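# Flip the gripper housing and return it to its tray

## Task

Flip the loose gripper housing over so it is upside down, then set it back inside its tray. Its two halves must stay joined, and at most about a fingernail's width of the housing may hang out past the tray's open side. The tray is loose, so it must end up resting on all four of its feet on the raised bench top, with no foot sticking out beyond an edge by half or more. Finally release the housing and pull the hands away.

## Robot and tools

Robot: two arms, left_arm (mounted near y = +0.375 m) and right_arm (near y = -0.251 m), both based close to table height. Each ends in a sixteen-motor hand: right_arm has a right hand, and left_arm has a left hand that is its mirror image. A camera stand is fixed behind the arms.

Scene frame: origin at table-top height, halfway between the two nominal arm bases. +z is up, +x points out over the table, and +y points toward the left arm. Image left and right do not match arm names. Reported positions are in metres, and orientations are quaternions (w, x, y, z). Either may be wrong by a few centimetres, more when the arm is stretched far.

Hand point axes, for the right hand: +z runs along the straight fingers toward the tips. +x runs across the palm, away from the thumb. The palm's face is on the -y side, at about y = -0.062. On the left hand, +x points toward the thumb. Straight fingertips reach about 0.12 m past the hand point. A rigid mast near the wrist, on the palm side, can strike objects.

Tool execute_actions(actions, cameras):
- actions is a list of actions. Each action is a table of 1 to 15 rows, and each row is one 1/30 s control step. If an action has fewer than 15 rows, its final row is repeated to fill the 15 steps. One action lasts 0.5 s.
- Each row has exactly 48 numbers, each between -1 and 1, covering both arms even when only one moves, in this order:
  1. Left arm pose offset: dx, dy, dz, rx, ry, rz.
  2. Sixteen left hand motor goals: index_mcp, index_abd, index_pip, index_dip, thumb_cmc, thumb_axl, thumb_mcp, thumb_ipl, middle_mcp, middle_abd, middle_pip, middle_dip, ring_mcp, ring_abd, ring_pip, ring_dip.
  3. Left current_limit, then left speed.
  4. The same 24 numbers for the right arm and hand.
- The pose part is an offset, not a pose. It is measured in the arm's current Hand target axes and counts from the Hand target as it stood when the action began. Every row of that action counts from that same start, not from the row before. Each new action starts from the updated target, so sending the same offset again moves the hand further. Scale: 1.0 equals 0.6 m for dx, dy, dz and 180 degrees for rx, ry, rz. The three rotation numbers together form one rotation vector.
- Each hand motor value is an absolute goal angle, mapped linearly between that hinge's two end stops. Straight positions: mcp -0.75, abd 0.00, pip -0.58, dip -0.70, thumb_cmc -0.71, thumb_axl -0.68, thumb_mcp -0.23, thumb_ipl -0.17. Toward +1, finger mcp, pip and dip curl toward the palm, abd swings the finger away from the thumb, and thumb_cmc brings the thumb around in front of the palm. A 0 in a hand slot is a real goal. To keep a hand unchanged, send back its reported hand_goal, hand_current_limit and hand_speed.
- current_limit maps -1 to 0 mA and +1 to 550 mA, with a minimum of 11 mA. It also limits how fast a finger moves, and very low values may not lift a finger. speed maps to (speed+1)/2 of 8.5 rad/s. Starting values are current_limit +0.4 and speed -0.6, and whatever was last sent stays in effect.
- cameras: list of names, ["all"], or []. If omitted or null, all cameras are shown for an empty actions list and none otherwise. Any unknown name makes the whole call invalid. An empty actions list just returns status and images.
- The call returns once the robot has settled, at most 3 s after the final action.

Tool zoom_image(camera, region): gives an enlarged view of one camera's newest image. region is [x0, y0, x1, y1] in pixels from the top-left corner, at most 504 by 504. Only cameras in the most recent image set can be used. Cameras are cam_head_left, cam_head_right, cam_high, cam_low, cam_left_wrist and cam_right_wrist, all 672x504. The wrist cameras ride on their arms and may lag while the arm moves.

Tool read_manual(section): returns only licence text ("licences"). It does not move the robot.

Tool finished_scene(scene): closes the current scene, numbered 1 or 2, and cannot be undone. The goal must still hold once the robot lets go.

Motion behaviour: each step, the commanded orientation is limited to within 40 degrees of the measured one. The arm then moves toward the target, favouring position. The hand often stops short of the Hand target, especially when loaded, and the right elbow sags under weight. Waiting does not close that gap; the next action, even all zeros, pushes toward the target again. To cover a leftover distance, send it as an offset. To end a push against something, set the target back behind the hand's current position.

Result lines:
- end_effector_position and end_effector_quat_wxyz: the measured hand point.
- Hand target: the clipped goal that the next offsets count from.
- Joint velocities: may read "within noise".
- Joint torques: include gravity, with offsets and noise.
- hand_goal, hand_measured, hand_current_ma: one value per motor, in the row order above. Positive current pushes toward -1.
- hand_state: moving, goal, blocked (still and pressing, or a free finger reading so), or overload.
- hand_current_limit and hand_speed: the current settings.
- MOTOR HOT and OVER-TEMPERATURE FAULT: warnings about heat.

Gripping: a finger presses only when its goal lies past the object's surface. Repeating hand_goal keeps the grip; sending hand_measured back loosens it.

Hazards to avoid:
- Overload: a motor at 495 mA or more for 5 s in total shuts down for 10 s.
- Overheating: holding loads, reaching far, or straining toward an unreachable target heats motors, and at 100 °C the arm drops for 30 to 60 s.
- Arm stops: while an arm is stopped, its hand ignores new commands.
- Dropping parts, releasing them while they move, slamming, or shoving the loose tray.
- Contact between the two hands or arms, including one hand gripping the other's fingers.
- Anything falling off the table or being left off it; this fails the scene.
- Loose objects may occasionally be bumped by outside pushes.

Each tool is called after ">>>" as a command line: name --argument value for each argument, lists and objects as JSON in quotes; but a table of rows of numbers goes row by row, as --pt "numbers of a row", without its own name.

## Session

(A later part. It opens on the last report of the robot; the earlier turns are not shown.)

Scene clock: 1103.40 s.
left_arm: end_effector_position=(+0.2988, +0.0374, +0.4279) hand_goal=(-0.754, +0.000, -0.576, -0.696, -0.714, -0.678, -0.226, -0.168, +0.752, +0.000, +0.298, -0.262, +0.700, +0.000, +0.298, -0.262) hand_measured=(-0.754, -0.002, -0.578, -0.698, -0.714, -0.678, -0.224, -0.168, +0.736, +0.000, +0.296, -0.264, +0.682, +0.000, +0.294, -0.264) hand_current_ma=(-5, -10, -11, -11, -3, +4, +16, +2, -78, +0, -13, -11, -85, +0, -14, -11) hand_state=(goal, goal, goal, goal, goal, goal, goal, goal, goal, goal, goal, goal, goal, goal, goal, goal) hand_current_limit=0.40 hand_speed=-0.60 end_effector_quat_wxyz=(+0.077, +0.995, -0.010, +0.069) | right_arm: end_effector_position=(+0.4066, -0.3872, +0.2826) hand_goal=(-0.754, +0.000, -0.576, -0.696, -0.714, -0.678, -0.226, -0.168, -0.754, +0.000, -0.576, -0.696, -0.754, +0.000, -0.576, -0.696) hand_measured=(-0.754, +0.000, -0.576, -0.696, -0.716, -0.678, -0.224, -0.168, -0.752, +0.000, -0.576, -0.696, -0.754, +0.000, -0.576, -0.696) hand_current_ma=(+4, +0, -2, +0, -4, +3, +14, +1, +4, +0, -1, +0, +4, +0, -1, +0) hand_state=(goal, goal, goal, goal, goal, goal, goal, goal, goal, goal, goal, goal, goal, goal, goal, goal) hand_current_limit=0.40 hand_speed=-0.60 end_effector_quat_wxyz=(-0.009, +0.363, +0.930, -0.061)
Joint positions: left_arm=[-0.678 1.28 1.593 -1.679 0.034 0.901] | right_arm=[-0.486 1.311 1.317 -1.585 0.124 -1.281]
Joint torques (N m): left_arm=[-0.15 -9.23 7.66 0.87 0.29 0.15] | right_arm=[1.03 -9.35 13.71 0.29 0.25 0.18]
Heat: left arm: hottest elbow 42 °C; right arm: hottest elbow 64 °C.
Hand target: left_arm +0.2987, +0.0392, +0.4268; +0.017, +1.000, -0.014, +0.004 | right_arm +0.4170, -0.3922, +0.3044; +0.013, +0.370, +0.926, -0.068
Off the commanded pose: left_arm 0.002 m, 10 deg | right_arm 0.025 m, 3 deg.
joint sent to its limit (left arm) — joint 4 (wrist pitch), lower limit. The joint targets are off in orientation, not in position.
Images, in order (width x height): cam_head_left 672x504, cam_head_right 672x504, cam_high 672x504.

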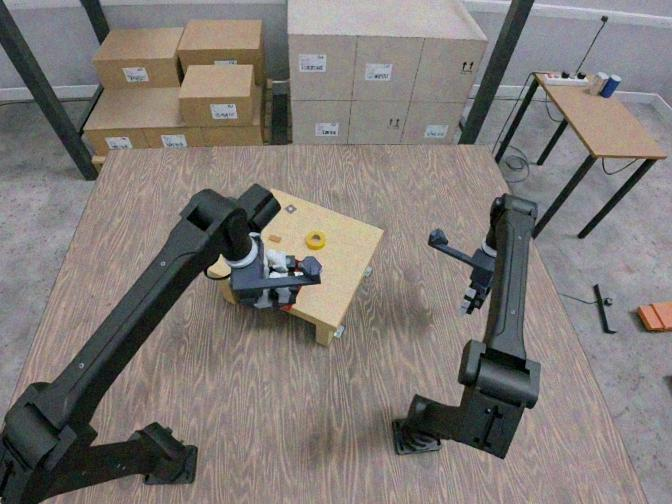

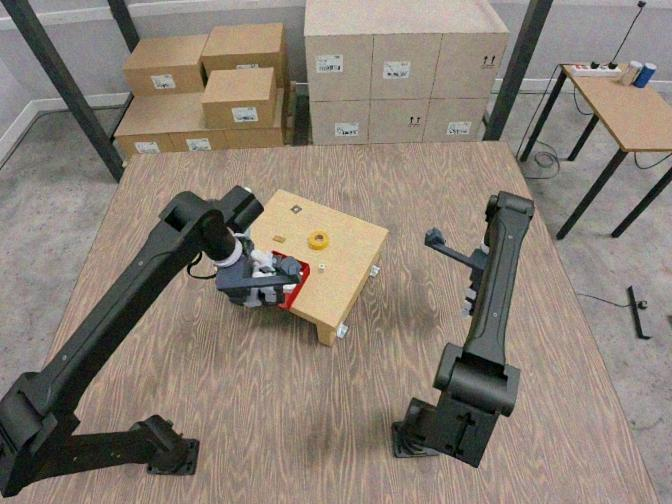

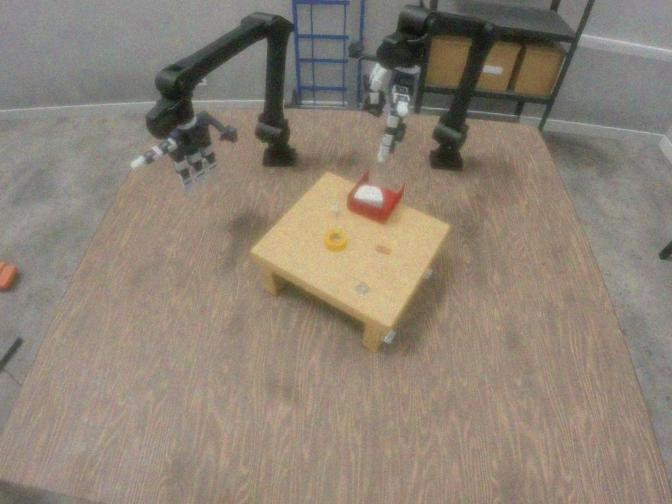

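>>> execute_actions --actions '[[[-0.017,-0.1,0,0,0,0,-0.754,0,-0.576,-0.696,-0.714,-0.678,-0.226,-0.168,0.753,0,0.299,-0.261,0.70,0,0.299,-0.261,0.4,-0.6,0.1173,0.0465,0.0083,0,0,-0.117,0.274,0,-0.576,-0.696,0.57,-0.678,-0.42,-0.1,0.274,0,-0.576,-0.696,0.72,0,0.299,-0.261,0.4,-0.6]],[[-0.017,-0.1,0,0,0,0,-0.754,0,-0.576,-0.696,-0.714,-0.678,-0.226,-0.168,0.753,0,0.299,-0.261,0.70,0,0.299,-0.261,0.4,-0.6,0.098,0.0667,0.0083,0,0,-0.117,0.274,0,-0.576,-0.696,0.57,-0.678,-0.42,-0.1,0.274,0,-0.576,-0.696,0.72,0,0.299,-0.261,0.4,-0.6]],[[-0.017,-0.1,0,0,0,0,-0.754,0,-0.576,-0.696,-0.714,-0.678,-0.226,-0.168,0.753,0,0.299,-0.261,0.70,0,0.299,-0.261,0.4,-0.6,0.0727,0.0785,0.0083,0,0,-0.117,0.274,0,-0.576,-0.696,0.57,-0.678,-0.42,-0.1,0.274,0,-0.576,-0.696,0.72,0,0.299,-0.261,0.4,-0.6]],[[-0.017,-0.1,0,0,0,0,-0.754,0,-0.576,-0.696,-0.714,-0.678,-0.226,-0.168,0.753,0,0.299,-0.261,0.70,0,0.299,-0.261,0.4,-0.6,-0.0087,0.0763,0.0083,0,0,0,0.274,0,-0.576,-0.696,0.57,-0.678,-0.42,-0.1,0.274,0,-0.576,-0.696,0.72,0,0.299,-0.261,0.4,-0.6]],[[0,0,0,0,0,0,-0.754,0,-0.576,-0.696,-0.714,-0.678,-0.226,-0.168,0.753,0,0.299,-0.261,0.70,0,0.299,-0.261,0.4,-0.6,-0.0087,0.0763,0.0083,0,0,0,0.274,0,-0.576,-0.696,0.57,-0.678,-0.42,-0.1,0.274,0,-0.576,-0.696,0.72,0,0.299,-0.261,0.4,-0.6]]]' --cameras '["cam_head_left", "cam_head_right", "cam_high"]'

>>> zoom_image --camera "cam_head_left" --region '[235, 235, 325, 315]'

>>> zoom_image --camera "cam_head_right" --region '[235, 235, 325, 315]'

Scene clock: 1151.97 s.
left_arm: end_effector_position=(+0.2664, +0.2796, +0.4156) hand_goal=(-0.754, +0.000, -0.576, -0.696, -0.714, -0.678, -0.226, -0.168, +0.752, +0.000, +0.298, -0.262, +0.700, +0.000, +0.298, -0.262) hand_measured=(-0.754, -0.002, -0.576, -0.698, -0.716, -0.678, -0.222, -0.168, +0.736, +0.000, +0.296, -0.264, +0.684, +0.000, +0.296, -0.264) hand_current_ma=(-4, -5, -2, -10, -5, +4, +18, +2, -77, +0, -10, -10, -78, +0, -10, -10) hand_state=(goal, goal, goal, goal, goal, goal, goal, goal, goal, goal, goal, goal, goal, goal, goal, goal) hand_current_limit=0.40 hand_speed=-0.60 end_effector_quat_wxyz=(+0.040, +0.989, -0.013, +0.139) | right_arm: end_effector_position=(+0.2843, -0.1336, +0.2419) hand_goal=(+0.274, +0.000, -0.576, -0.696, +0.570, -0.678, -0.420, -0.100, +0.274, +0.000, -0.576, -0.696, +0.720, +0.000, +0.298, -0.262) hand_measured=(+0.258, +0.000, -0.576, -0.696, +0.566, -0.678, -0.412, -0.100, +0.254, +0.000, -0.576, -0.696, +0.704, +0.000, +0.294, -0.266) hand_current_ma=(-71, +0, -2, +0, -16, +3, +45, -4, -86, +0, -2, +0, -70, +0, -15, -12) hand_state=(goal, goal, goal, goal, goal, goal, goal, goal, goal, goal, goal, goal, goal, goal, goal, goal) hand_current_limit=0.40 hand_speed=-0.60 end_effector_quat_wxyz=(-0.031, -0.172, +0.983, -0.066)
Joint positions: left_arm=[0.029 0.921 1.306 -1.679 0.089 1.607] | right_arm=[0.159 1.118 1.056 -1.573 0.13 -1.723]
Joint torques (N m): left_arm=[-0.26 -4.37 8.09 0.9 0.31 0.11] | right_arm=[1.79 -7.18 9.14 0.58 -0.17 0.12]
Heat: left arm: hottest elbow 42 °C; right arm: hottest elbow 65 °C.
Hand target: left_arm +0.2645, +0.2802, +0.4180; +0.017, +1.000, -0.014, +0.004 | right_arm +0.2818, -0.1317, +0.2470; -0.024, -0.170, +0.983, -0.065
Off the commanded pose: left_arm 0.003 m, 16 deg | right_arm 0.006 m, 1 deg.
joint sent to its limit (left arm) — joint 4 (wrist pitch), lower limit. The joint targets are off in orientation, not in position.
Images, in order (width x height): cam_head_left 672x504, cam_head_right 672x504, cam_high 672x504.

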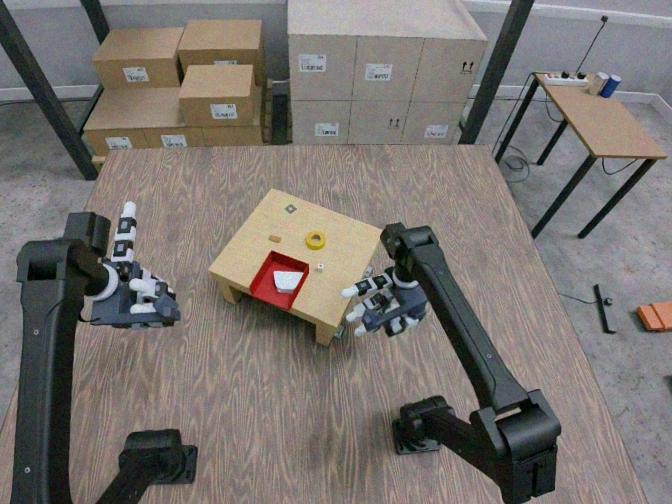

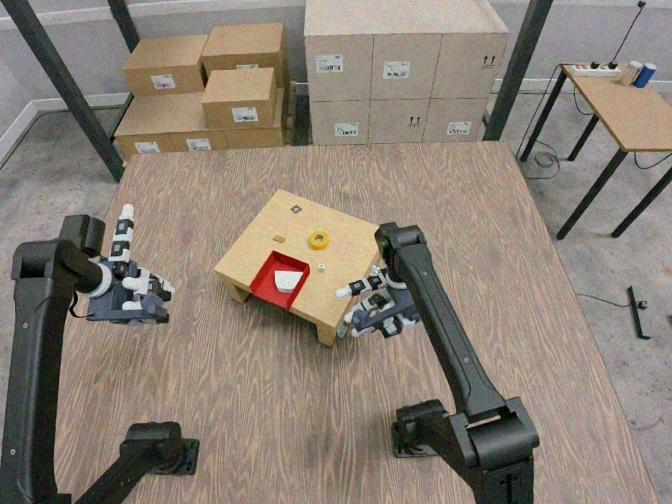

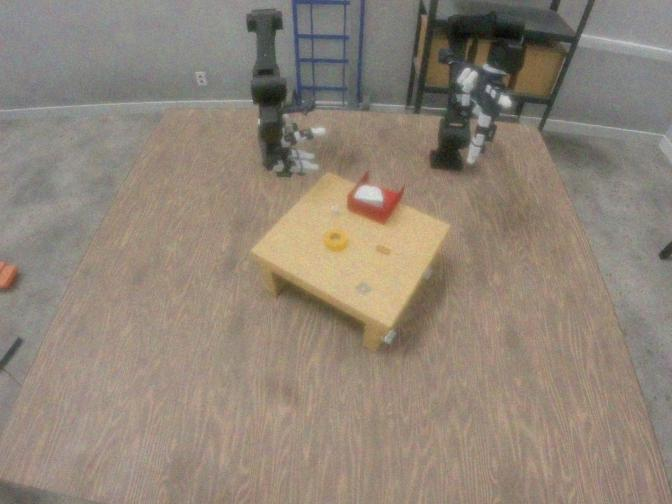

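Scaled by 5.600 from the camera's 672x504 image, which has a finer 960x720 frame.

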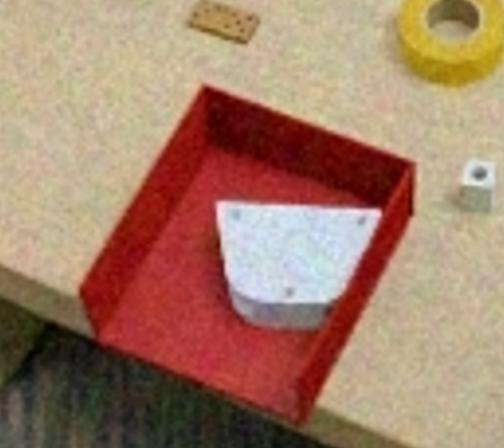

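Scaled by 5.600 from the camera's 672x504 image, which has a finer 960x720 frame.

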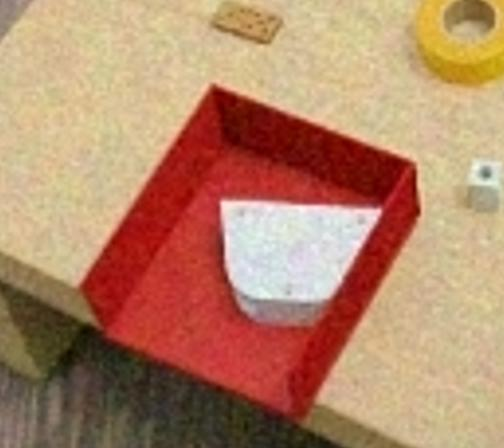

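>>> execute_actions --actions '[[[0,0,0,0,0,0,-0.754,0,-0.576,-0.696,-0.714,-0.678,-0.226,-0.168,0.753,0,0.299,-0.261,0.70,0,0.299,-0.261,0.4,-0.6,0,0,-0.0933,0,0,0,-0.754,0,-0.576,-0.696,-0.2,-0.678,-0.226,-0.168,0.753,0,0.299,-0.261,0.70,0,0.299,-0.261,0.4,-0.6]],[[0,0,0,0,0,0,-0.754,0,-0.576,-0.696,-0.714,-0.678,-0.226,-0.168,0.753,0,0.299,-0.261,0.70,0,0.299,-0.261,0.4,-0.6,0,0,-0.0933,0,0,0,-0.754,0,-0.576,-0.696,-0.2,-0.678,-0.226,-0.168,0.753,0,0.299,-0.261,0.70,0,0.299,-0.261,0.4,-0.6]],[[0,0,0,0,0,0,-0.754,0,-0.576,-0.696,-0.714,-0.678,-0.226,-0.168,0.753,0,0.299,-0.261,0.70,0,0.299,-0.261,0.4,-0.6,0,0,-0.0933,0,0,0,-0.754,0,-0.576,-0.696,-0.2,-0.678,-0.226,-0.168,0.753,0,0.299,-0.261,0.70,0,0.299,-0.261,0.4,-0.6]],[[0,0,0,0,0,0,-0.754,0,-0.576,-0.696,-0.714,-0.678,-0.226,-0.168,0.753,0,0.299,-0.261,0.70,0,0.299,-0.261,0.4,-0.6,-0.0612,0.0802,0,0,0,-0.0236,-0.754,0,-0.576,-0.696,-0.2,-0.678,-0.226,-0.168,0.753,0,0.299,-0.261,0.70,0,0.299,-0.261,0.4,-0.6]],[[0,0,0,0,0,0,-0.754,0,-0.576,-0.696,-0.714,-0.678,-0.226,-0.168,0.753,0,0.299,-0.261,0.70,0,0.299,-0.261,0.4,-0.6,-0.0665,0.0757,0,0,0,-0.0236,-0.754,0,-0.576,-0.696,-0.2,-0.678,-0.226,-0.168,0.753,0,0.299,-0.261,0.70,0,0.299,-0.261,0.4,-0.6]],[[0,0,0,0,0,0,-0.754,0,-0.576,-0.696,-0.714,-0.678,-0.226,-0.168,0.753,0,0.299,-0.261,0.70,0,0.299,-0.261,0.4,-0.6,-0.0722,0.0702,0,0,0,-0.0236,-0.754,0,-0.576,-0.696,-0.2,-0.678,-0.226,-0.168,0.753,0,0.299,-0.261,0.70,0,0.299,-0.261,0.4,-0.6]]]' --cameras '["cam_head_left", "cam_high", "cam_low"]'

>>> zoom_image --camera "cam_high" --region '[335, 155, 425, 230]'

>>> zoom_image --camera "cam_head_left" --region '[235, 235, 345, 325]'

Scene clock: 1222.33 s.
left_arm: end_effector_position=(+0.2664, +0.2796, +0.4156) hand_goal=(-0.754, +0.000, -0.576, -0.696, -0.714, -0.678, -0.226, -0.168, +0.752, +0.000, +0.298, -0.262, +0.700, +0.000, +0.298, -0.262) hand_measured=(-0.754, -0.002, -0.576, -0.698, -0.716, -0.678, -0.222, -0.168, +0.736, +0.000, +0.296, -0.264, +0.684, +0.000, +0.296, -0.264) hand_current_ma=(-4, -5, -2, -10, -5, +4, +18, +2, -77, +0, -10, -10, -78, +0, -10, -10) hand_state=(goal, goal, goal, goal, goal, goal, goal, goal, goal, goal, goal, goal, goal, goal, goal, goal) hand_current_limit=0.40 hand_speed=-0.60 end_effector_quat_wxyz=(+0.040, +0.989, -0.013, +0.139) | right_arm: end_effector_position=(+0.3311, +0.0564, +0.3631) hand_goal=(-0.754, +0.000, -0.576, -0.696, -0.200, -0.678, -0.226, -0.168, +0.752, +0.000, +0.298, -0.262, +0.700, +0.000, +0.298, -0.262) hand_measured=(-0.752, +0.000, -0.576, -0.696, -0.198, -0.678, -0.222, -0.164, +0.732, +0.000, +0.294, -0.264, +0.694, +0.000, +0.294, -0.266) hand_current_ma=(+5, +0, -2, +0, +6, +3, +15, +22, -87, +0, -12, -10, -28, +0, -14, -11) hand_state=(goal, goal, goal, goal, goal, goal, goal, goal, goal, goal, goal, goal, goal, goal, goal, goal) hand_current_limit=0.40 hand_speed=-0.60 end_effector_quat_wxyz=(+0.051, -0.292, +0.955, -0.016)
Joint positions: left_arm=[0.029 0.921 1.306 -1.679 0.089 1.607] | right_arm=[0.566 1.386 1.584 -1.681 0.06 -1.571]
Joint torques (N m): left_arm=[-0.15 -4.13 8.17 0.96 0.34 0.14] | right_arm=[0.73 -10.58 14.06 0.64 -0.41 0.15]
Heat: left arm: hottest elbow 41 °C; right arm: hottest elbow 62 °C.
Hand target: left_arm +0.2645, +0.2802, +0.4180; +0.017, +1.000, -0.014, +0.004 | right_arm +0.3409, +0.0622, +0.3883; -0.031, -0.278, +0.958, -0.062
Off the commanded pose: left_arm 0.003 m, 16 deg | right_arm 0.028 m, 11 deg.
joint sent to its limit (left arm) — joint 4 (wrist pitch), lower limit. The joint targets are off in orientation, not in position.
joint sent to its limit (right arm) — joint 4 (wrist pitch), lower limit. The joint targets are off in position and orientation.
Images, in order (width x height): cam_head_left 672x504, cam_high 672x504, cam_low 672x504.

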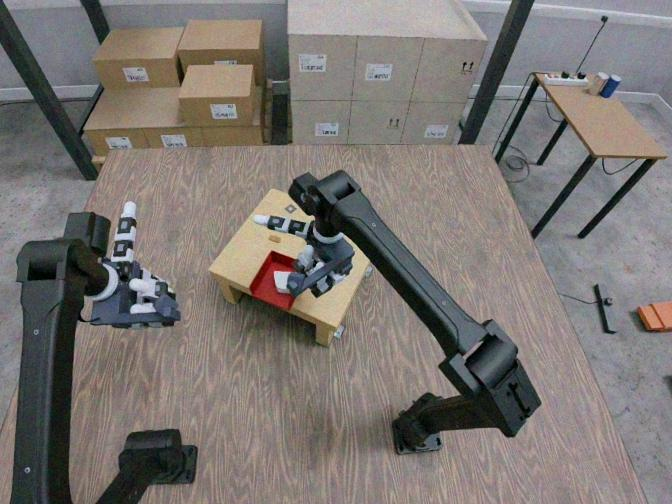

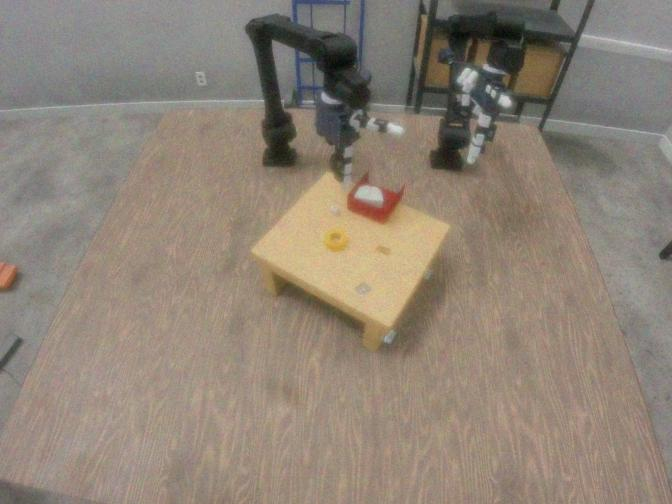

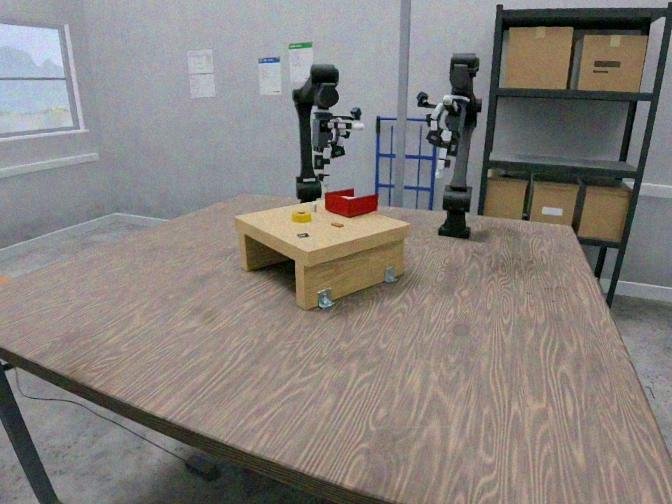

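Scaled by 5.600 from the camera's 672x504 image, which has a finer 960x720 frame.

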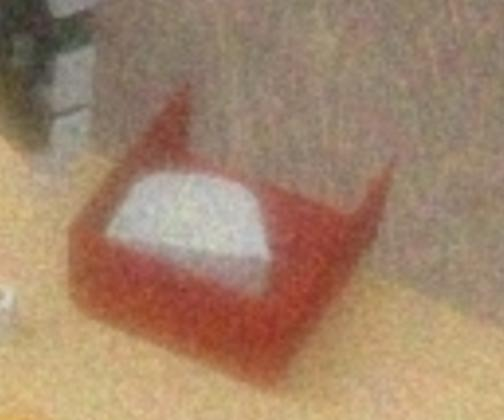

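Scaled by 4.582 from the camera's 672x504 image, which has a finer 960x720 frame.

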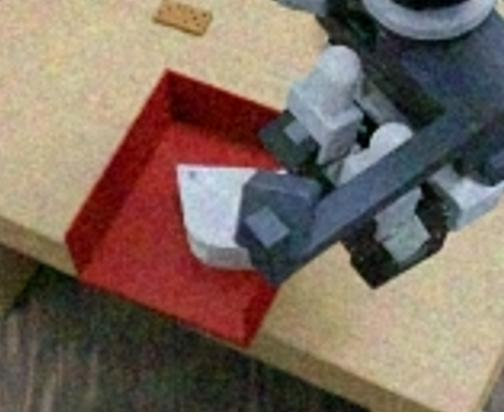

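>>> execute_actions --actions '[[[0,0,0,0,0,0,-0.754,0,-0.576,-0.696,-0.714,-0.678,-0.226,-0.168,0.753,0,0.299,-0.261,0.70,0,0.299,-0.261,0.4,-0.6,0,0,-0.085,0,0,0,-0.754,0,-0.576,-0.696,-0.2,-0.678,-0.226,-0.168,0.753,0,0.299,-0.261,0.70,0,0.299,-0.261,0.4,-0.6]],[[0,0,0,0,0,0,-0.754,0,-0.576,-0.696,-0.714,-0.678,-0.226,-0.168,0.753,0,0.299,-0.261,0.70,0,0.299,-0.261,0.4,-0.6,-0.0548,0.0405,0,0,0,0,-0.754,0,-0.576,-0.696,-0.2,-0.678,-0.226,-0.168,0.753,0,0.299,-0.261,0.70,0,0.299,-0.261,0.4,-0.6]]]' --cameras '["cam_head_left", "cam_high", "cam_low"]'

>>> zoom_image --camera "cam_high" --region '[335, 155, 425, 230]'

Scene clock: 1241.93 s.
left_arm: end_effector_position=(+0.2664, +0.2796, +0.4156) hand_goal=(-0.754, +0.000, -0.576, -0.696, -0.714, -0.678, -0.226, -0.168, +0.752, +0.000, +0.298, -0.262, +0.700, +0.000, +0.298, -0.262) hand_measured=(-0.754, -0.002, -0.576, -0.698, -0.716, -0.678, -0.222, -0.168, +0.736, +0.000, +0.296, -0.264, +0.684, +0.000, +0.296, -0.264) hand_current_ma=(-4, -5, -2, -10, -5, +4, +18, +2, -77, +0, -10, -10, -78, +0, -10, -10) hand_state=(goal, goal, goal, goal, goal, goal, goal, goal, goal, goal, goal, goal, goal, goal, goal, goal) hand_current_limit=0.40 hand_speed=-0.60 end_effector_quat_wxyz=(+0.040, +0.989, -0.013, +0.139) | right_arm: end_effector_position=(+0.3496, +0.0990, +0.4108) hand_goal=(-0.754, +0.000, -0.576, -0.696, -0.200, -0.678, -0.226, -0.168, +0.752, +0.000, +0.298, -0.262, +0.700, +0.000, +0.298, -0.262) hand_measured=(-0.752, +0.000, -0.576, -0.696, -0.198, -0.678, -0.222, -0.164, +0.732, +0.000, +0.294, -0.264, +0.694, +0.000, +0.294, -0.266) hand_current_ma=(+4, +0, -2, +0, +6, +3, +15, +22, -87, +0, -12, -10, -28, +0, -14, -11) hand_state=(goal, goal, goal, goal, goal, goal, goal, goal, goal, goal, goal, goal, goal, goal, goal, goal) hand_current_limit=0.40 hand_speed=-0.60 end_effector_quat_wxyz=(+0.099, -0.285, +0.953, +0.014)
Joint positions: left_arm=[0.029 0.921 1.306 -1.679 0.089 1.607] | right_arm=[0.615 1.444 1.75 -1.681 0.043 -1.51]
Joint torques (N m): left_arm=[-0.67 -4.01 8.13 0.99 0.32 0.14] | right_arm=[1.32 -10.93 14.15 0.85 -0.41 0.2]
Heat: left arm: hottest elbow 41 °C; right arm: hottest elbow 67 °C.
Hand target: left_arm +0.2645, +0.2802, +0.4180; +0.017, +1.000, -0.014, +0.004 | right_arm +0.3569, +0.1069, +0.4332; -0.031, -0.278, +0.958, -0.062
Off the commanded pose: left_arm 0.003 m, 16 deg | right_arm 0.025 m, 17 deg.
joint sent to its limit (left arm) — joint 4 (wrist pitch), lower limit. The joint targets are off in orientation, not in position.
joint sent to its limit (right arm) — joint 4 (wrist pitch), lower limit. The joint targets are off in position and orientation.
Images, in order (width x height): cam_head_left 672x504, cam_high 672x504, cam_low 672x504.

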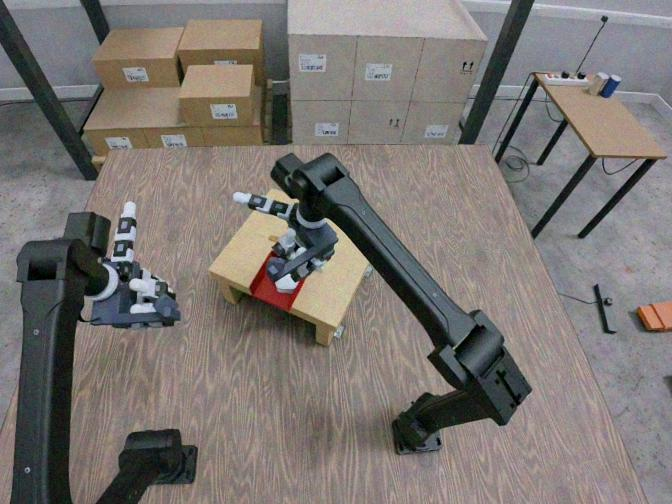

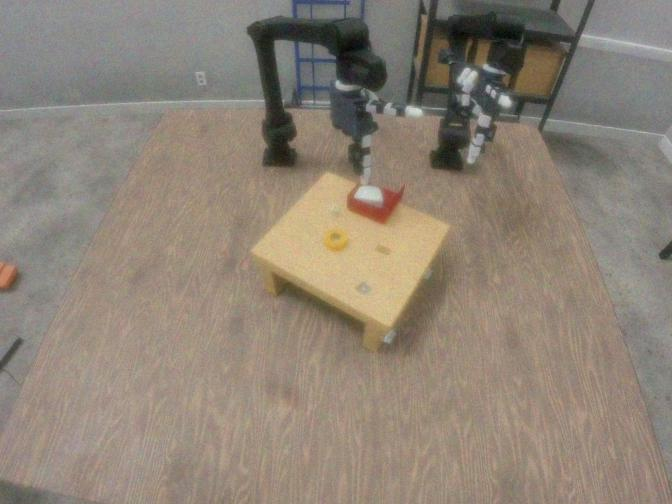

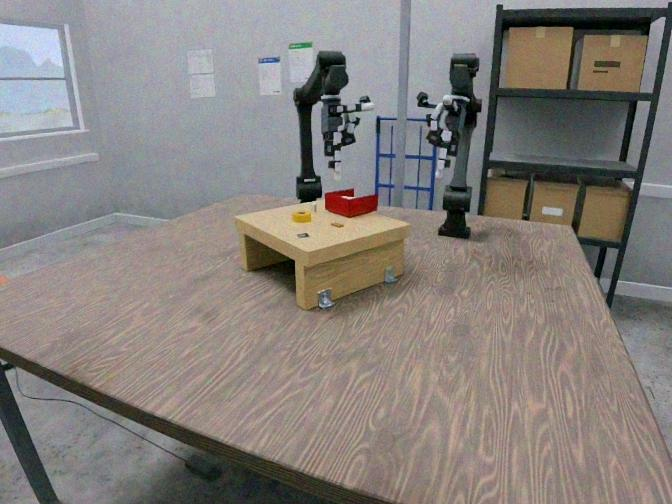

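Scaled by 5.600 from the camera's 672x504 image, which has a finer 960x720 frame.

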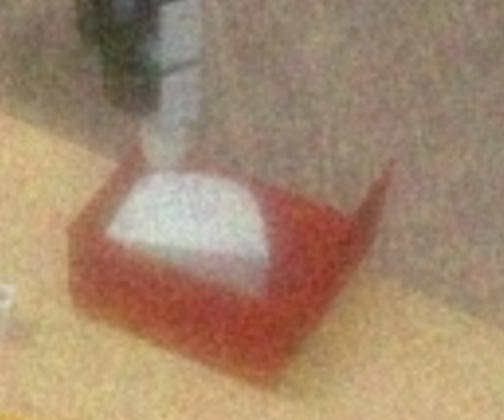

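>>> execute_actions --actions '[[[0,0,0,0,0,0,-0.754,0,-0.576,-0.696,-0.714,-0.678,-0.226,-0.168,0.753,0,0.299,-0.261,0.70,0,0.299,-0.261,0.4,-0.6,0.007,-0.013,0.06,0,0,0,-0.754,0,-0.576,-0.696,-0.2,-0.678,-0.226,-0.168,0.753,0,0.299,-0.261,0.70,0,0.299,-0.261,0.4,-0.6]],[[0,0,0,0,0,0,-0.754,0,-0.576,-0.696,-0.714,-0.678,-0.226,-0.168,0.753,0,0.299,-0.261,0.70,0,0.299,-0.261,0.4,-0.6,0,0,0.045,0,0,0,-0.754,0,-0.576,-0.696,-0.2,-0.678,-0.226,-0.168,0.753,0,0.299,-0.261,0.70,0,0.299,-0.261,0.4,-0.6]]]' --cameras '["cam_head_left", "cam_high"]'

>>> zoom_image --camera "cam_high" --region '[335, 155, 425, 230]'

>>> zoom_image --camera "cam_head_left" --region '[235, 235, 345, 325]'

Scene clock: 1257.23 s.
left_arm: end_effector_position=(+0.2664, +0.2796, +0.4156) hand_goal=(-0.754, +0.000, -0.576, -0.696, -0.714, -0.678, -0.226, -0.168, +0.752, +0.000, +0.298, -0.262, +0.700, +0.000, +0.298, -0.262) hand_measured=(-0.754, -0.002, -0.576, -0.698, -0.716, -0.678, -0.222, -0.168, +0.736, +0.000, +0.296, -0.264, +0.684, +0.000, +0.296, -0.264) hand_current_ma=(-4, -5, -2, -10, -5, +4, +18, +2, -77, +0, -10, -10, -78, +0, -10, -10) hand_state=(goal, goal, goal, goal, goal, goal, goal, goal, goal, goal, goal, goal, goal, goal, goal, goal) hand_current_limit=0.40 hand_speed=-0.60 end_effector_quat_wxyz=(+0.040, +0.989, -0.013, +0.139) | right_arm: end_effector_position=(+0.3515, +0.0912, +0.3748) hand_goal=(-0.754, +0.000, -0.576, -0.696, -0.200, -0.678, -0.226, -0.168, +0.752, +0.000, +0.298, -0.262, +0.700, +0.000, +0.298, -0.262) hand_measured=(-0.752, +0.000, -0.576, -0.696, -0.198, -0.678, -0.222, -0.164, +0.732, +0.000, +0.294, -0.264, +0.694, +0.000, +0.294, -0.266) hand_current_ma=(+4, +0, -2, +0, +6, +3, +15, +22, -87, +0, -12, -10, -28, +0, -14, -11) hand_state=(goal, goal, goal, goal, goal, goal, goal, goal, goal, goal, goal, goal, goal, goal, goal, goal) hand_current_limit=0.40 hand_speed=-0.60 end_effector_quat_wxyz=(+0.064, -0.281, +0.958, -0.007)
Joint positions: left_arm=[0.029 0.921 1.306 -1.679 0.089 1.607] | right_arm=[0.605 1.463 1.689 -1.681 0.057 -1.51]
Joint torques (N m): left_arm=[-0.5 -4.07 8.12 0.9 0.33 0.11] | right_arm=[-0.03 -11.52 9.4 0.68 -0.02 -0.08]
Heat: left arm: hottest elbow 41 °C; right arm: hottest elbow 66 °C.
Hand target: left_arm +0.2645, +0.2802, +0.4180; +0.017, +1.000, -0.014, +0.004 | right_arm +0.3559, +0.0897, +0.3721; -0.031, -0.278, +0.958, -0.062
Off the commanded pose: left_arm 0.003 m, 16 deg | right_arm 0.005 m, 13 deg.
joint sent to its limit (left arm) — joint 4 (wrist pitch), lower limit. The joint targets are off in orientation, not in position.
joint sent to its limit (right arm) — joint 4 (wrist pitch), lower limit. The joint targets are off in orientation, not in position.
Images, in order (width x height): cam_head_left 672x504, cam_high 672x504.

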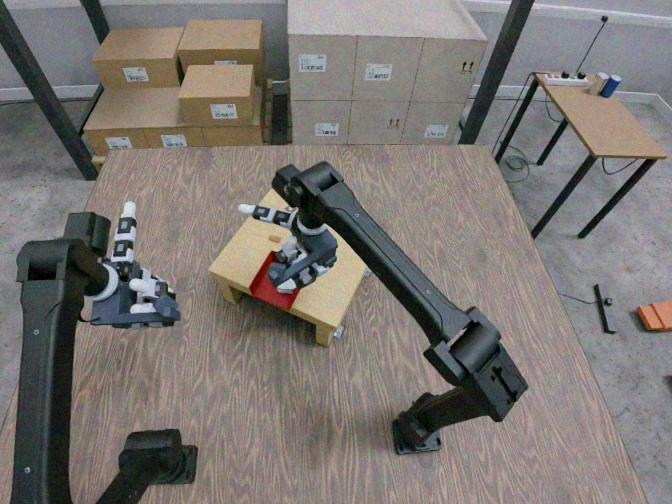

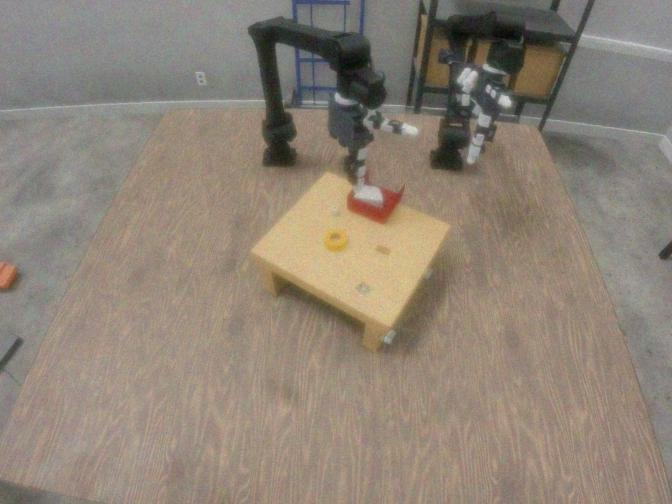

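Scaled by 5.600 from the camera's 672x504 image, which has a finer 960x720 frame.

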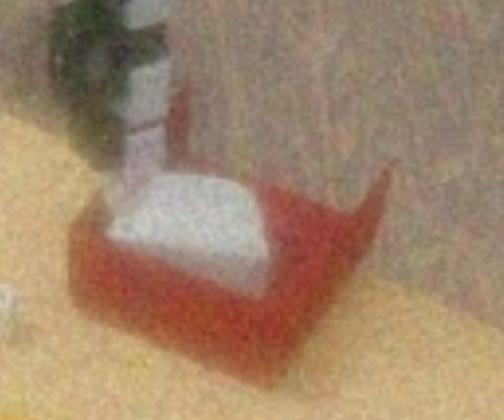

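Scaled by 4.582 from the camera's 672x504 image, which has a finer 960x720 frame.

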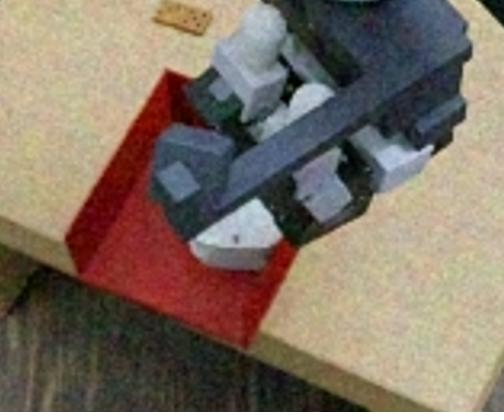

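>>> execute_actions --actions '[[[0,0,0,0,0,0,-0.754,0,-0.576,-0.696,-0.714,-0.678,-0.226,-0.168,0.753,0,0.299,-0.261,0.70,0,0.299,-0.261,0.4,-0.6,0.012,0.022,0.01,0,0,0,-0.754,0,-0.576,-0.696,-0.2,-0.678,-0.226,-0.168,0.753,0,0.299,-0.261,0.70,0,0.299,-0.261,0.4,-0.6]],[[0,0,0,0,0,0,-0.754,0,-0.576,-0.696,-0.714,-0.678,-0.226,-0.168,0.753,0,0.299,-0.261,0.70,0,0.299,-0.261,0.4,-0.6,0,0,0.055,0,0,0,-0.754,0,-0.576,-0.696,-0.2,-0.678,-0.226,-0.168,0.753,0,0.299,-0.261,0.70,0,0.299,-0.261,0.4,-0.6]]]' --cameras '["cam_high"]'

>>> zoom_image --camera "cam_high" --region '[335, 155, 425, 230]'

Scene clock: 1278.33 s.
left_arm: end_effector_position=(+0.2664, +0.2796, +0.4156) hand_goal=(-0.754, +0.000, -0.576, -0.696, -0.714, -0.678, -0.226, -0.168, +0.752, +0.000, +0.298, -0.262, +0.700, +0.000, +0.298, -0.262) hand_measured=(-0.754, -0.002, -0.576, -0.698, -0.716, -0.678, -0.222, -0.168, +0.736, +0.000, +0.296, -0.264, +0.684, +0.000, +0.296, -0.264) hand_current_ma=(-4, -5, -2, -10, -5, +4, +18, +2, -77, +0, -10, -10, -78, +0, -10, -10) hand_state=(goal, goal, goal, goal, goal, goal, goal, goal, goal, goal, goal, goal, goal, goal, goal, goal) hand_current_limit=0.40 hand_speed=-0.60 end_effector_quat_wxyz=(+0.040, +0.989, -0.013, +0.139) | right_arm: end_effector_position=(+0.3414, +0.0879, +0.3487) hand_goal=(-0.754, +0.000, -0.576, -0.696, -0.200, -0.678, -0.226, -0.168, +0.752, +0.000, +0.298, -0.262, +0.700, +0.000, +0.298, -0.262) hand_measured=(-0.756, +0.010, -0.578, -0.696, -0.198, -0.678, -0.222, -0.164, +0.732, +0.000, +0.294, -0.264, +0.692, +0.000, +0.294, -0.266) hand_current_ma=(-4, +34, -5, +0, +6, +3, +18, +22, -86, +0, -12, -10, -31, +0, -14, -11) hand_state=(goal, goal, goal, goal, goal, goal, goal, goal, goal, goal, goal, goal, goal, goal, goal, goal) hand_current_limit=0.40 hand_speed=-0.60 end_effector_quat_wxyz=(+0.040, -0.284, +0.958, -0.024)
Joint positions: left_arm=[0.029 0.921 1.306 -1.679 0.089 1.607] | right_arm=[0.619 1.465 1.632 -1.681 0.073 -1.501]
Joint torques (N m): left_arm=[-0.21 -4.19 8.12 0.85 0.32 0.09] | right_arm=[1.61 -9.64 7.91 0.69 -0.15 0.15]
Heat: left arm: hottest elbow 41 °C; right arm: hottest elbow 64 °C.
Hand target: left_arm +0.2645, +0.2802, +0.4180; +0.017, +1.000, -0.014, +0.004 | right_arm +0.3417, +0.0916, +0.3328; -0.031, -0.278, +0.958, -0.062
Off the commanded pose: left_arm 0.003 m, 16 deg | right_arm 0.016 m, 9 deg.
joint sent to its limit (left arm) — joint 4 (wrist pitch), lower limit. The joint targets are off in orientation, not in position.
joint sent to its limit (right arm) — joint 4 (wrist pitch), lower limit. The joint targets are off in orientation, not in position.
Images, in order (width x height): cam_high 672x504.

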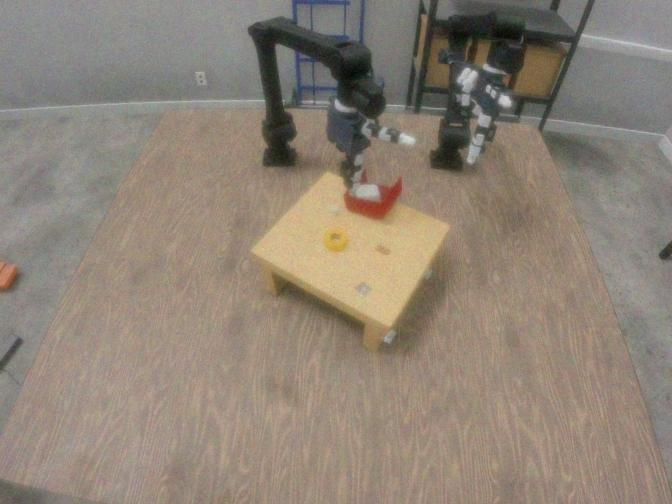

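Scaled by 5.600 from the camera's 672x504 image, which has a finer 960x720 frame.

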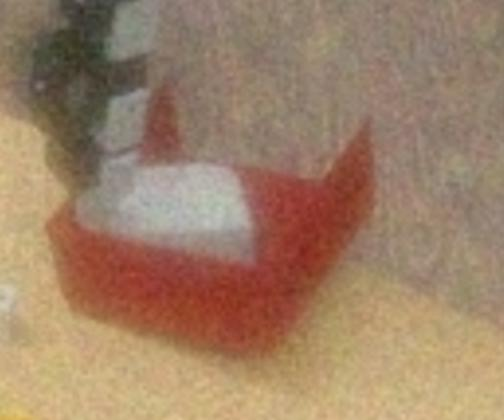

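>>> execute_actions --actions '[[[0,0,0,0,0,0,-0.754,0,-0.576,-0.696,-0.714,-0.678,-0.226,-0.168,0.753,0,0.299,-0.261,0.70,0,0.299,-0.261,0.4,-0.6,0,0,-0.1,0,0,0,-0.754,0,-0.576,-0.696,-0.2,-0.678,-0.226,-0.168,0.753,0,0.299,-0.261,0.70,0,0.299,-0.261,0.4,-0.6]],[[0,0,0,0,0,0,-0.754,0,-0.576,-0.696,-0.714,-0.678,-0.226,-0.168,0.753,0,0.299,-0.261,0.70,0,0.299,-0.261,0.4,-0.6,0.02,-0.08,-0.04,0,0,0,-0.754,0,-0.576,-0.696,-0.2,-0.678,-0.226,-0.168,0.753,0,0.299,-0.261,0.70,0,0.299,-0.261,0.4,-0.6]],[[0,0,0,0,0,0,-0.754,0,-0.576,-0.696,-0.714,-0.678,-0.226,-0.168,0.753,0,0.299,-0.261,0.70,0,0.299,-0.261,0.4,-0.6,0.05,-0.08,0,0,0,0,-0.754,0,-0.576,-0.696,-0.2,-0.678,-0.226,-0.168,0.753,0,0.299,-0.261,0.70,0,0.299,-0.261,0.4,-0.6]],[[0,0,0,0,0,0,-0.754,0,-0.576,-0.696,-0.714,-0.678,-0.226,-0.168,0.753,0,0.299,-0.261,0.70,0,0.299,-0.261,0.4,-0.6,0.07,-0.07,0,0,0,0,-0.754,0,-0.576,-0.696,-0.2,-0.678,-0.226,-0.168,0.753,0,0.299,-0.261,0.70,0,0.299,-0.261,0.4,-0.6]]]' --cameras '["cam_head_left", "cam_head_right", "cam_high", "cam_low"]'

>>> zoom_image --camera "cam_head_left" --region '[235, 235, 325, 325]'

>>> zoom_image --camera "cam_low" --region '[300, 160, 420, 250]'

Scene clock: 1292.93 s.
left_arm: end_effector_position=(+0.2664, +0.2796, +0.4156) hand_goal=(-0.754, +0.000, -0.576, -0.696, -0.714, -0.678, -0.226, -0.168, +0.752, +0.000, +0.298, -0.262, +0.700, +0.000, +0.298, -0.262) hand_measured=(-0.754, -0.002, -0.576, -0.698, -0.716, -0.678, -0.222, -0.168, +0.736, +0.000, +0.296, -0.264, +0.684, +0.000, +0.296, -0.264) hand_current_ma=(-4, -5, -2, -10, -5, +4, +18, +2, -77, +0, -10, -10, -78, +0, -10, -10) hand_state=(goal, goal, goal, goal, goal, goal, goal, goal, goal, goal, goal, goal, goal, goal, goal, goal) hand_current_limit=0.40 hand_speed=-0.60 end_effector_quat_wxyz=(+0.040, +0.989, -0.013, +0.139) | right_arm: end_effector_position=(+0.3505, -0.0557, +0.4340) hand_goal=(-0.754, +0.000, -0.576, -0.696, -0.200, -0.678, -0.226, -0.168, +0.752, +0.000, +0.298, -0.262, +0.700, +0.000, +0.298, -0.262) hand_measured=(-0.752, -0.002, -0.574, -0.696, -0.198, -0.678, -0.222, -0.164, +0.734, +0.000, +0.294, -0.264, +0.692, +0.000, +0.294, -0.264) hand_current_ma=(+5, -6, +8, +1, +7, +3, +18, +22, -86, +0, -11, -10, -32, +0, -14, -11) hand_state=(goal, goal, goal, goal, goal, goal, goal, goal, goal, goal, goal, goal, goal, goal, goal, goal) hand_current_limit=0.40 hand_speed=-0.60 end_effector_quat_wxyz=(+0.137, -0.274, +0.952, -0.017)
Joint positions: left_arm=[0.029 0.921 1.306 -1.679 0.089 1.607] | right_arm=[0.285 1.235 1.619 -1.681 0.043 -1.821]
Joint torques (N m): left_arm=[-0.21 -3.96 8.1 0.9 0.3 0.11] | right_arm=[0.56 -8.41 9.03 0.99 -0.09 -0.11]
Heat: left arm: hottest elbow 41 °C; right arm: hottest elbow 61 °C.
Hand target: left_arm +0.2645, +0.2802, +0.4180; +0.017, +1.000, -0.014, +0.004 | right_arm +0.3471, -0.0570, +0.4380; -0.031, -0.278, +0.958, -0.062
Off the commanded pose: left_arm 0.003 m, 16 deg | right_arm 0.005 m, 20 deg.
joint sent to its limit (left arm) — joint 4 (wrist pitch), lower limit. The joint targets are off in orientation, not in position.
joint sent to its limit (right arm) — joint 4 (wrist pitch), lower limit. The joint targets are off in orientation, not in position.
Images, in order (width x height): cam_head_left 672x504, cam_head_right 672x504, cam_high 672x504, cam_low 672x504.

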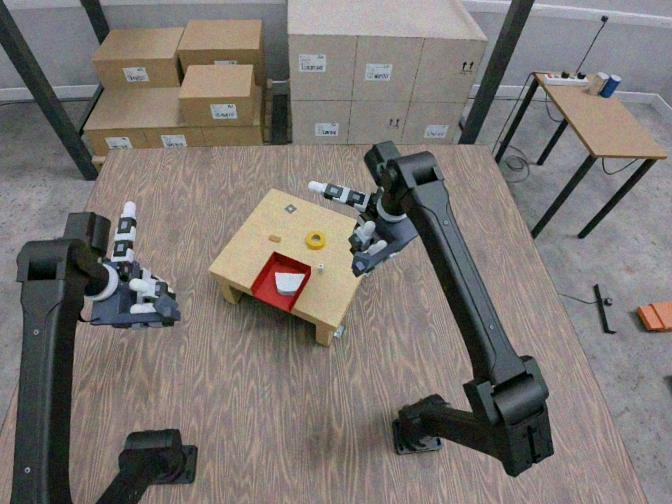

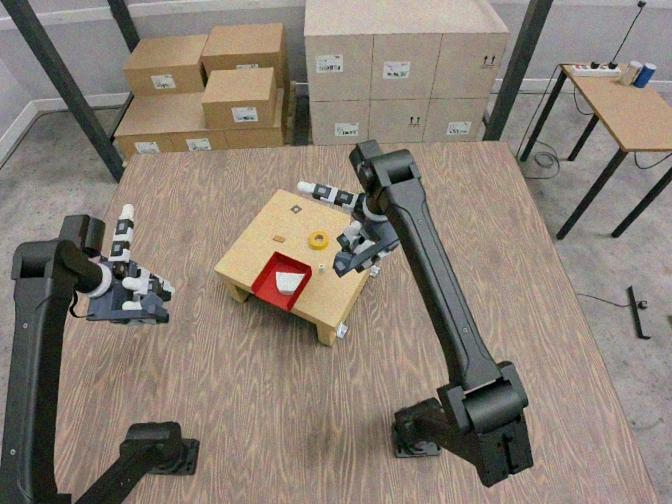

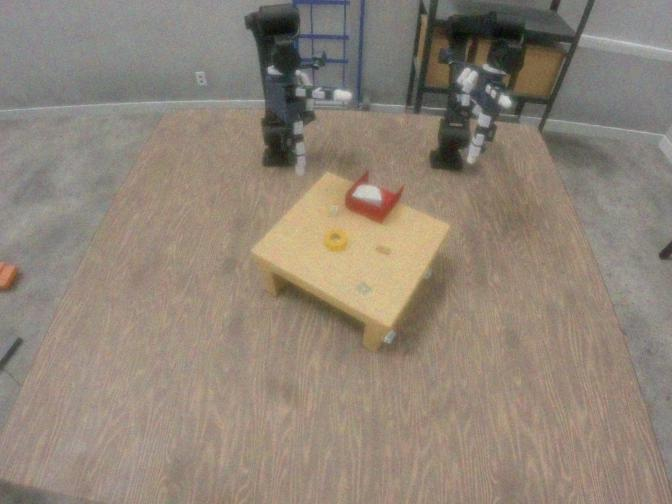

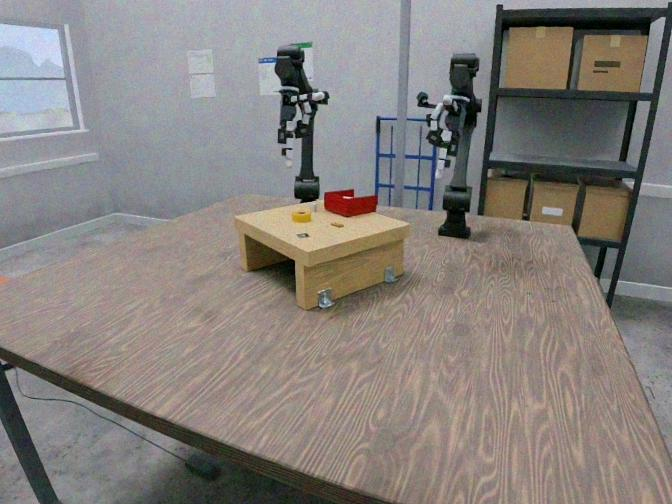

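Scaled by 5.600 from the camera's 672x504 image, which has a finer 960x720 frame.

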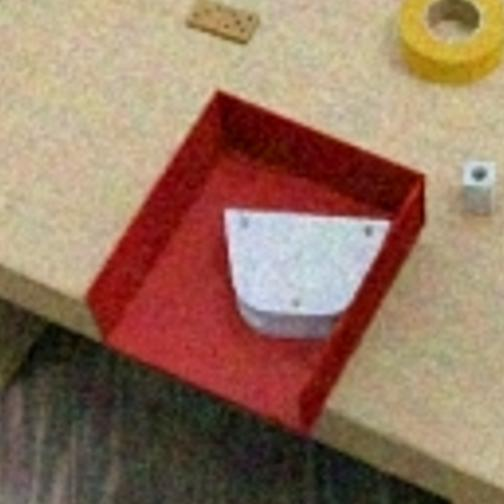

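Scaled by 4.200 from the camera's 672x504 image, which has a finer 960x720 frame.

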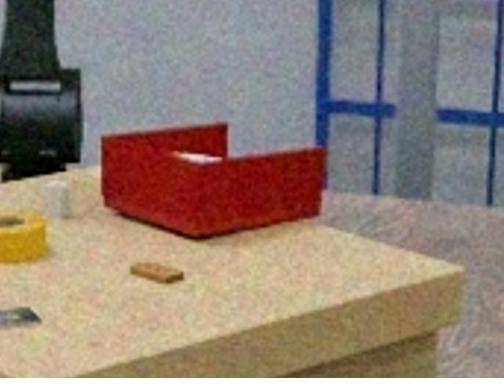

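>>> execute_actions --actions '[[[0,0,0,0,0,0,-0.754,0,-0.576,-0.696,-0.714,-0.678,-0.226,-0.168,0.753,0,0.299,-0.261,0.70,0,0.299,-0.261,0.4,-0.6,-0.0339,0.0879,0,0,0,0,-0.754,0,-0.576,-0.696,-0.2,-0.678,-0.226,-0.168,0.753,0,0.299,-0.261,0.70,0,0.299,-0.261,0.4,-0.6]],[[0,0,0,0,0,0,-0.754,0,-0.576,-0.696,-0.714,-0.678,-0.226,-0.168,0.753,0,0.299,-0.261,0.70,0,0.299,-0.261,0.4,-0.6,-0.0339,0.0879,0,0,0,0,-0.754,0,-0.576,-0.696,-0.2,-0.678,-0.226,-0.168,0.753,0,0.299,-0.261,0.70,0,0.299,-0.261,0.4,-0.6]],[[0,0,0,0,0,0,-0.754,0,-0.576,-0.696,-0.714,-0.678,-0.226,-0.168,0.753,0,0.299,-0.261,0.70,0,0.299,-0.261,0.4,-0.6,-0.0339,0.0879,0,0,0,0,-0.754,0,-0.576,-0.696,-0.2,-0.678,-0.226,-0.168,0.753,0,0.299,-0.261,0.70,0,0.299,-0.261,0.4,-0.6]],[[0,0,0,0,0,0,-0.754,0,-0.576,-0.696,-0.714,-0.678,-0.226,-0.168,0.753,0,0.299,-0.261,0.70,0,0.299,-0.261,0.4,-0.6,0,0,0.0667,0,0,0,-0.754,0,-0.576,-0.696,-0.2,-0.678,-0.226,-0.168,0.753,0,0.299,-0.261,0.70,0,0.299,-0.261,0.4,-0.6]]]' --cameras '["cam_head_left", "cam_high"]'

>>> zoom_image --camera "cam_high" --region '[335, 155, 425, 230]'

>>> zoom_image --camera "cam_head_left" --region '[235, 235, 345, 325]'

Scene clock: 1349.43 s.
left_arm: end_effector_position=(+0.2664, +0.2796, +0.4156) hand_goal=(-0.754, +0.000, -0.576, -0.696, -0.714, -0.678, -0.226, -0.168, +0.752, +0.000, +0.298, -0.262, +0.700, +0.000, +0.298, -0.262) hand_measured=(-0.754, -0.002, -0.576, -0.698, -0.716, -0.678, -0.222, -0.168, +0.736, +0.000, +0.296, -0.264, +0.684, +0.000, +0.296, -0.264) hand_current_ma=(-4, -5, -2, -10, -5, +4, +18, +2, -77, +0, -10, -10, -78, +0, -10, -10) hand_state=(goal, goal, goal, goal, goal, goal, goal, goal, goal, goal, goal, goal, goal, goal, goal, goal) hand_current_limit=0.40 hand_speed=-0.60 end_effector_quat_wxyz=(+0.040, +0.989, -0.013, +0.139) | right_arm: end_effector_position=(+0.3066, +0.1016, +0.3816) hand_goal=(-0.754, +0.000, -0.576, -0.696, -0.200, -0.678, -0.226, -0.168, +0.752, +0.000, +0.298, -0.262, +0.700, +0.000, +0.298, -0.262) hand_measured=(-0.754, -0.002, -0.574, -0.696, -0.198, -0.678, -0.222, -0.164, +0.734, +0.000, +0.296, -0.264, +0.692, +0.000, +0.294, -0.264) hand_current_ma=(+4, -5, +6, +1, +4, +3, +18, +21, -81, +0, -10, -10, -32, +0, -13, -11) hand_state=(goal, goal, goal, goal, goal, goal, goal, goal, goal, goal, goal, goal, goal, goal, goal, goal) hand_current_limit=0.40 hand_speed=-0.60 end_effector_quat_wxyz=(+0.068, -0.292, +0.954, +0.003)
Joint positions: left_arm=[0.029 0.921 1.306 -1.679 0.089 1.607] | right_arm=[0.683 1.388 1.624 -1.681 0.049 -1.455]
Joint torques (N m): left_arm=[-0.09 -4.37 8.12 0.96 0.32 0.14] | right_arm=[0.38 -9.82 9.36 0.68 -0.07 0.16]
Heat: left arm: hottest elbow 41 °C; right arm: hottest elbow 57 °C.
Hand target: left_arm +0.2645, +0.2802, +0.4180; +0.017, +1.000, -0.014, +0.004 | right_arm +0.3126, +0.1023, +0.3766; -0.031, -0.278, +0.958, -0.062
Off the commanded pose: left_arm 0.003 m, 16 deg | right_arm 0.008 m, 14 deg.
joint sent to its limit (left arm) — joint 4 (wrist pitch), lower limit. The joint targets are off in orientation, not in position.
joint sent to its limit (right arm) — joint 4 (wrist pitch), lower limit. The joint targets are off in orientation, not in position.
Images, in order (width x height): cam_head_left 672x504, cam_high 672x504.

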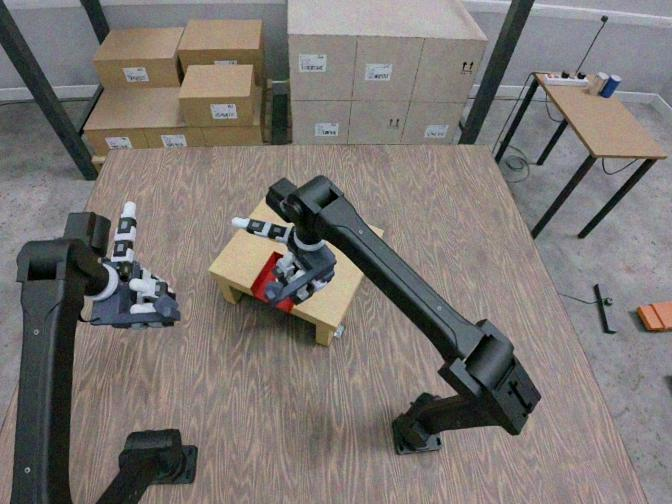

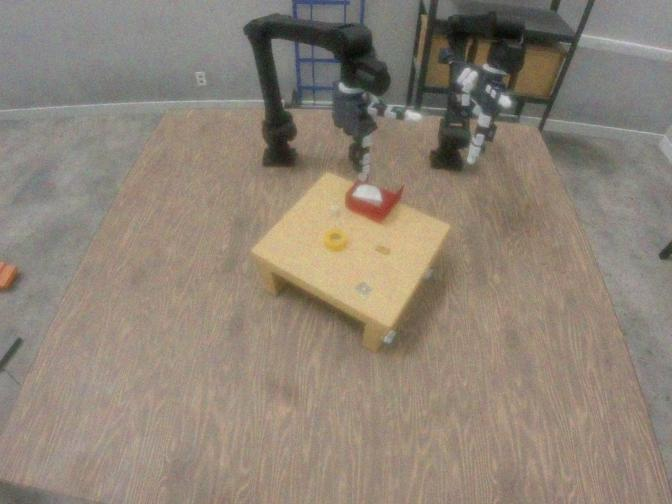

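Scaled by 5.600 from the camera's 672x504 image, which has a finer 960x720 frame.

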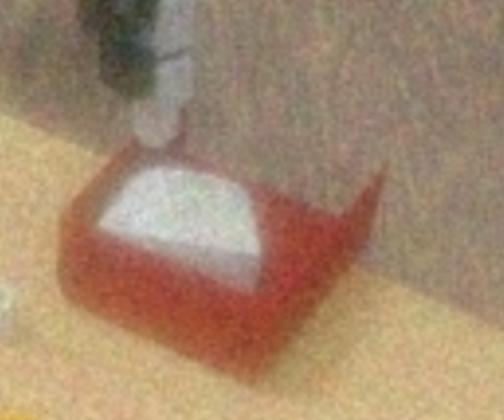

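Scaled by 4.582 from the camera's 672x504 image, which has a finer 960x720 frame.

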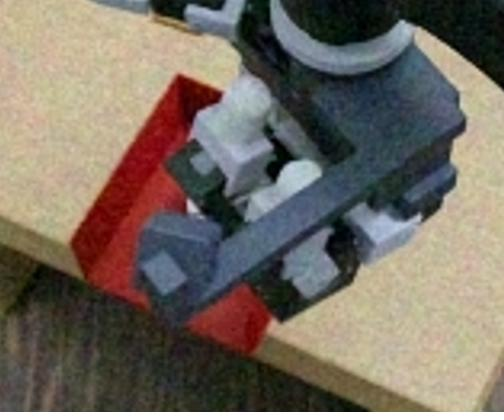

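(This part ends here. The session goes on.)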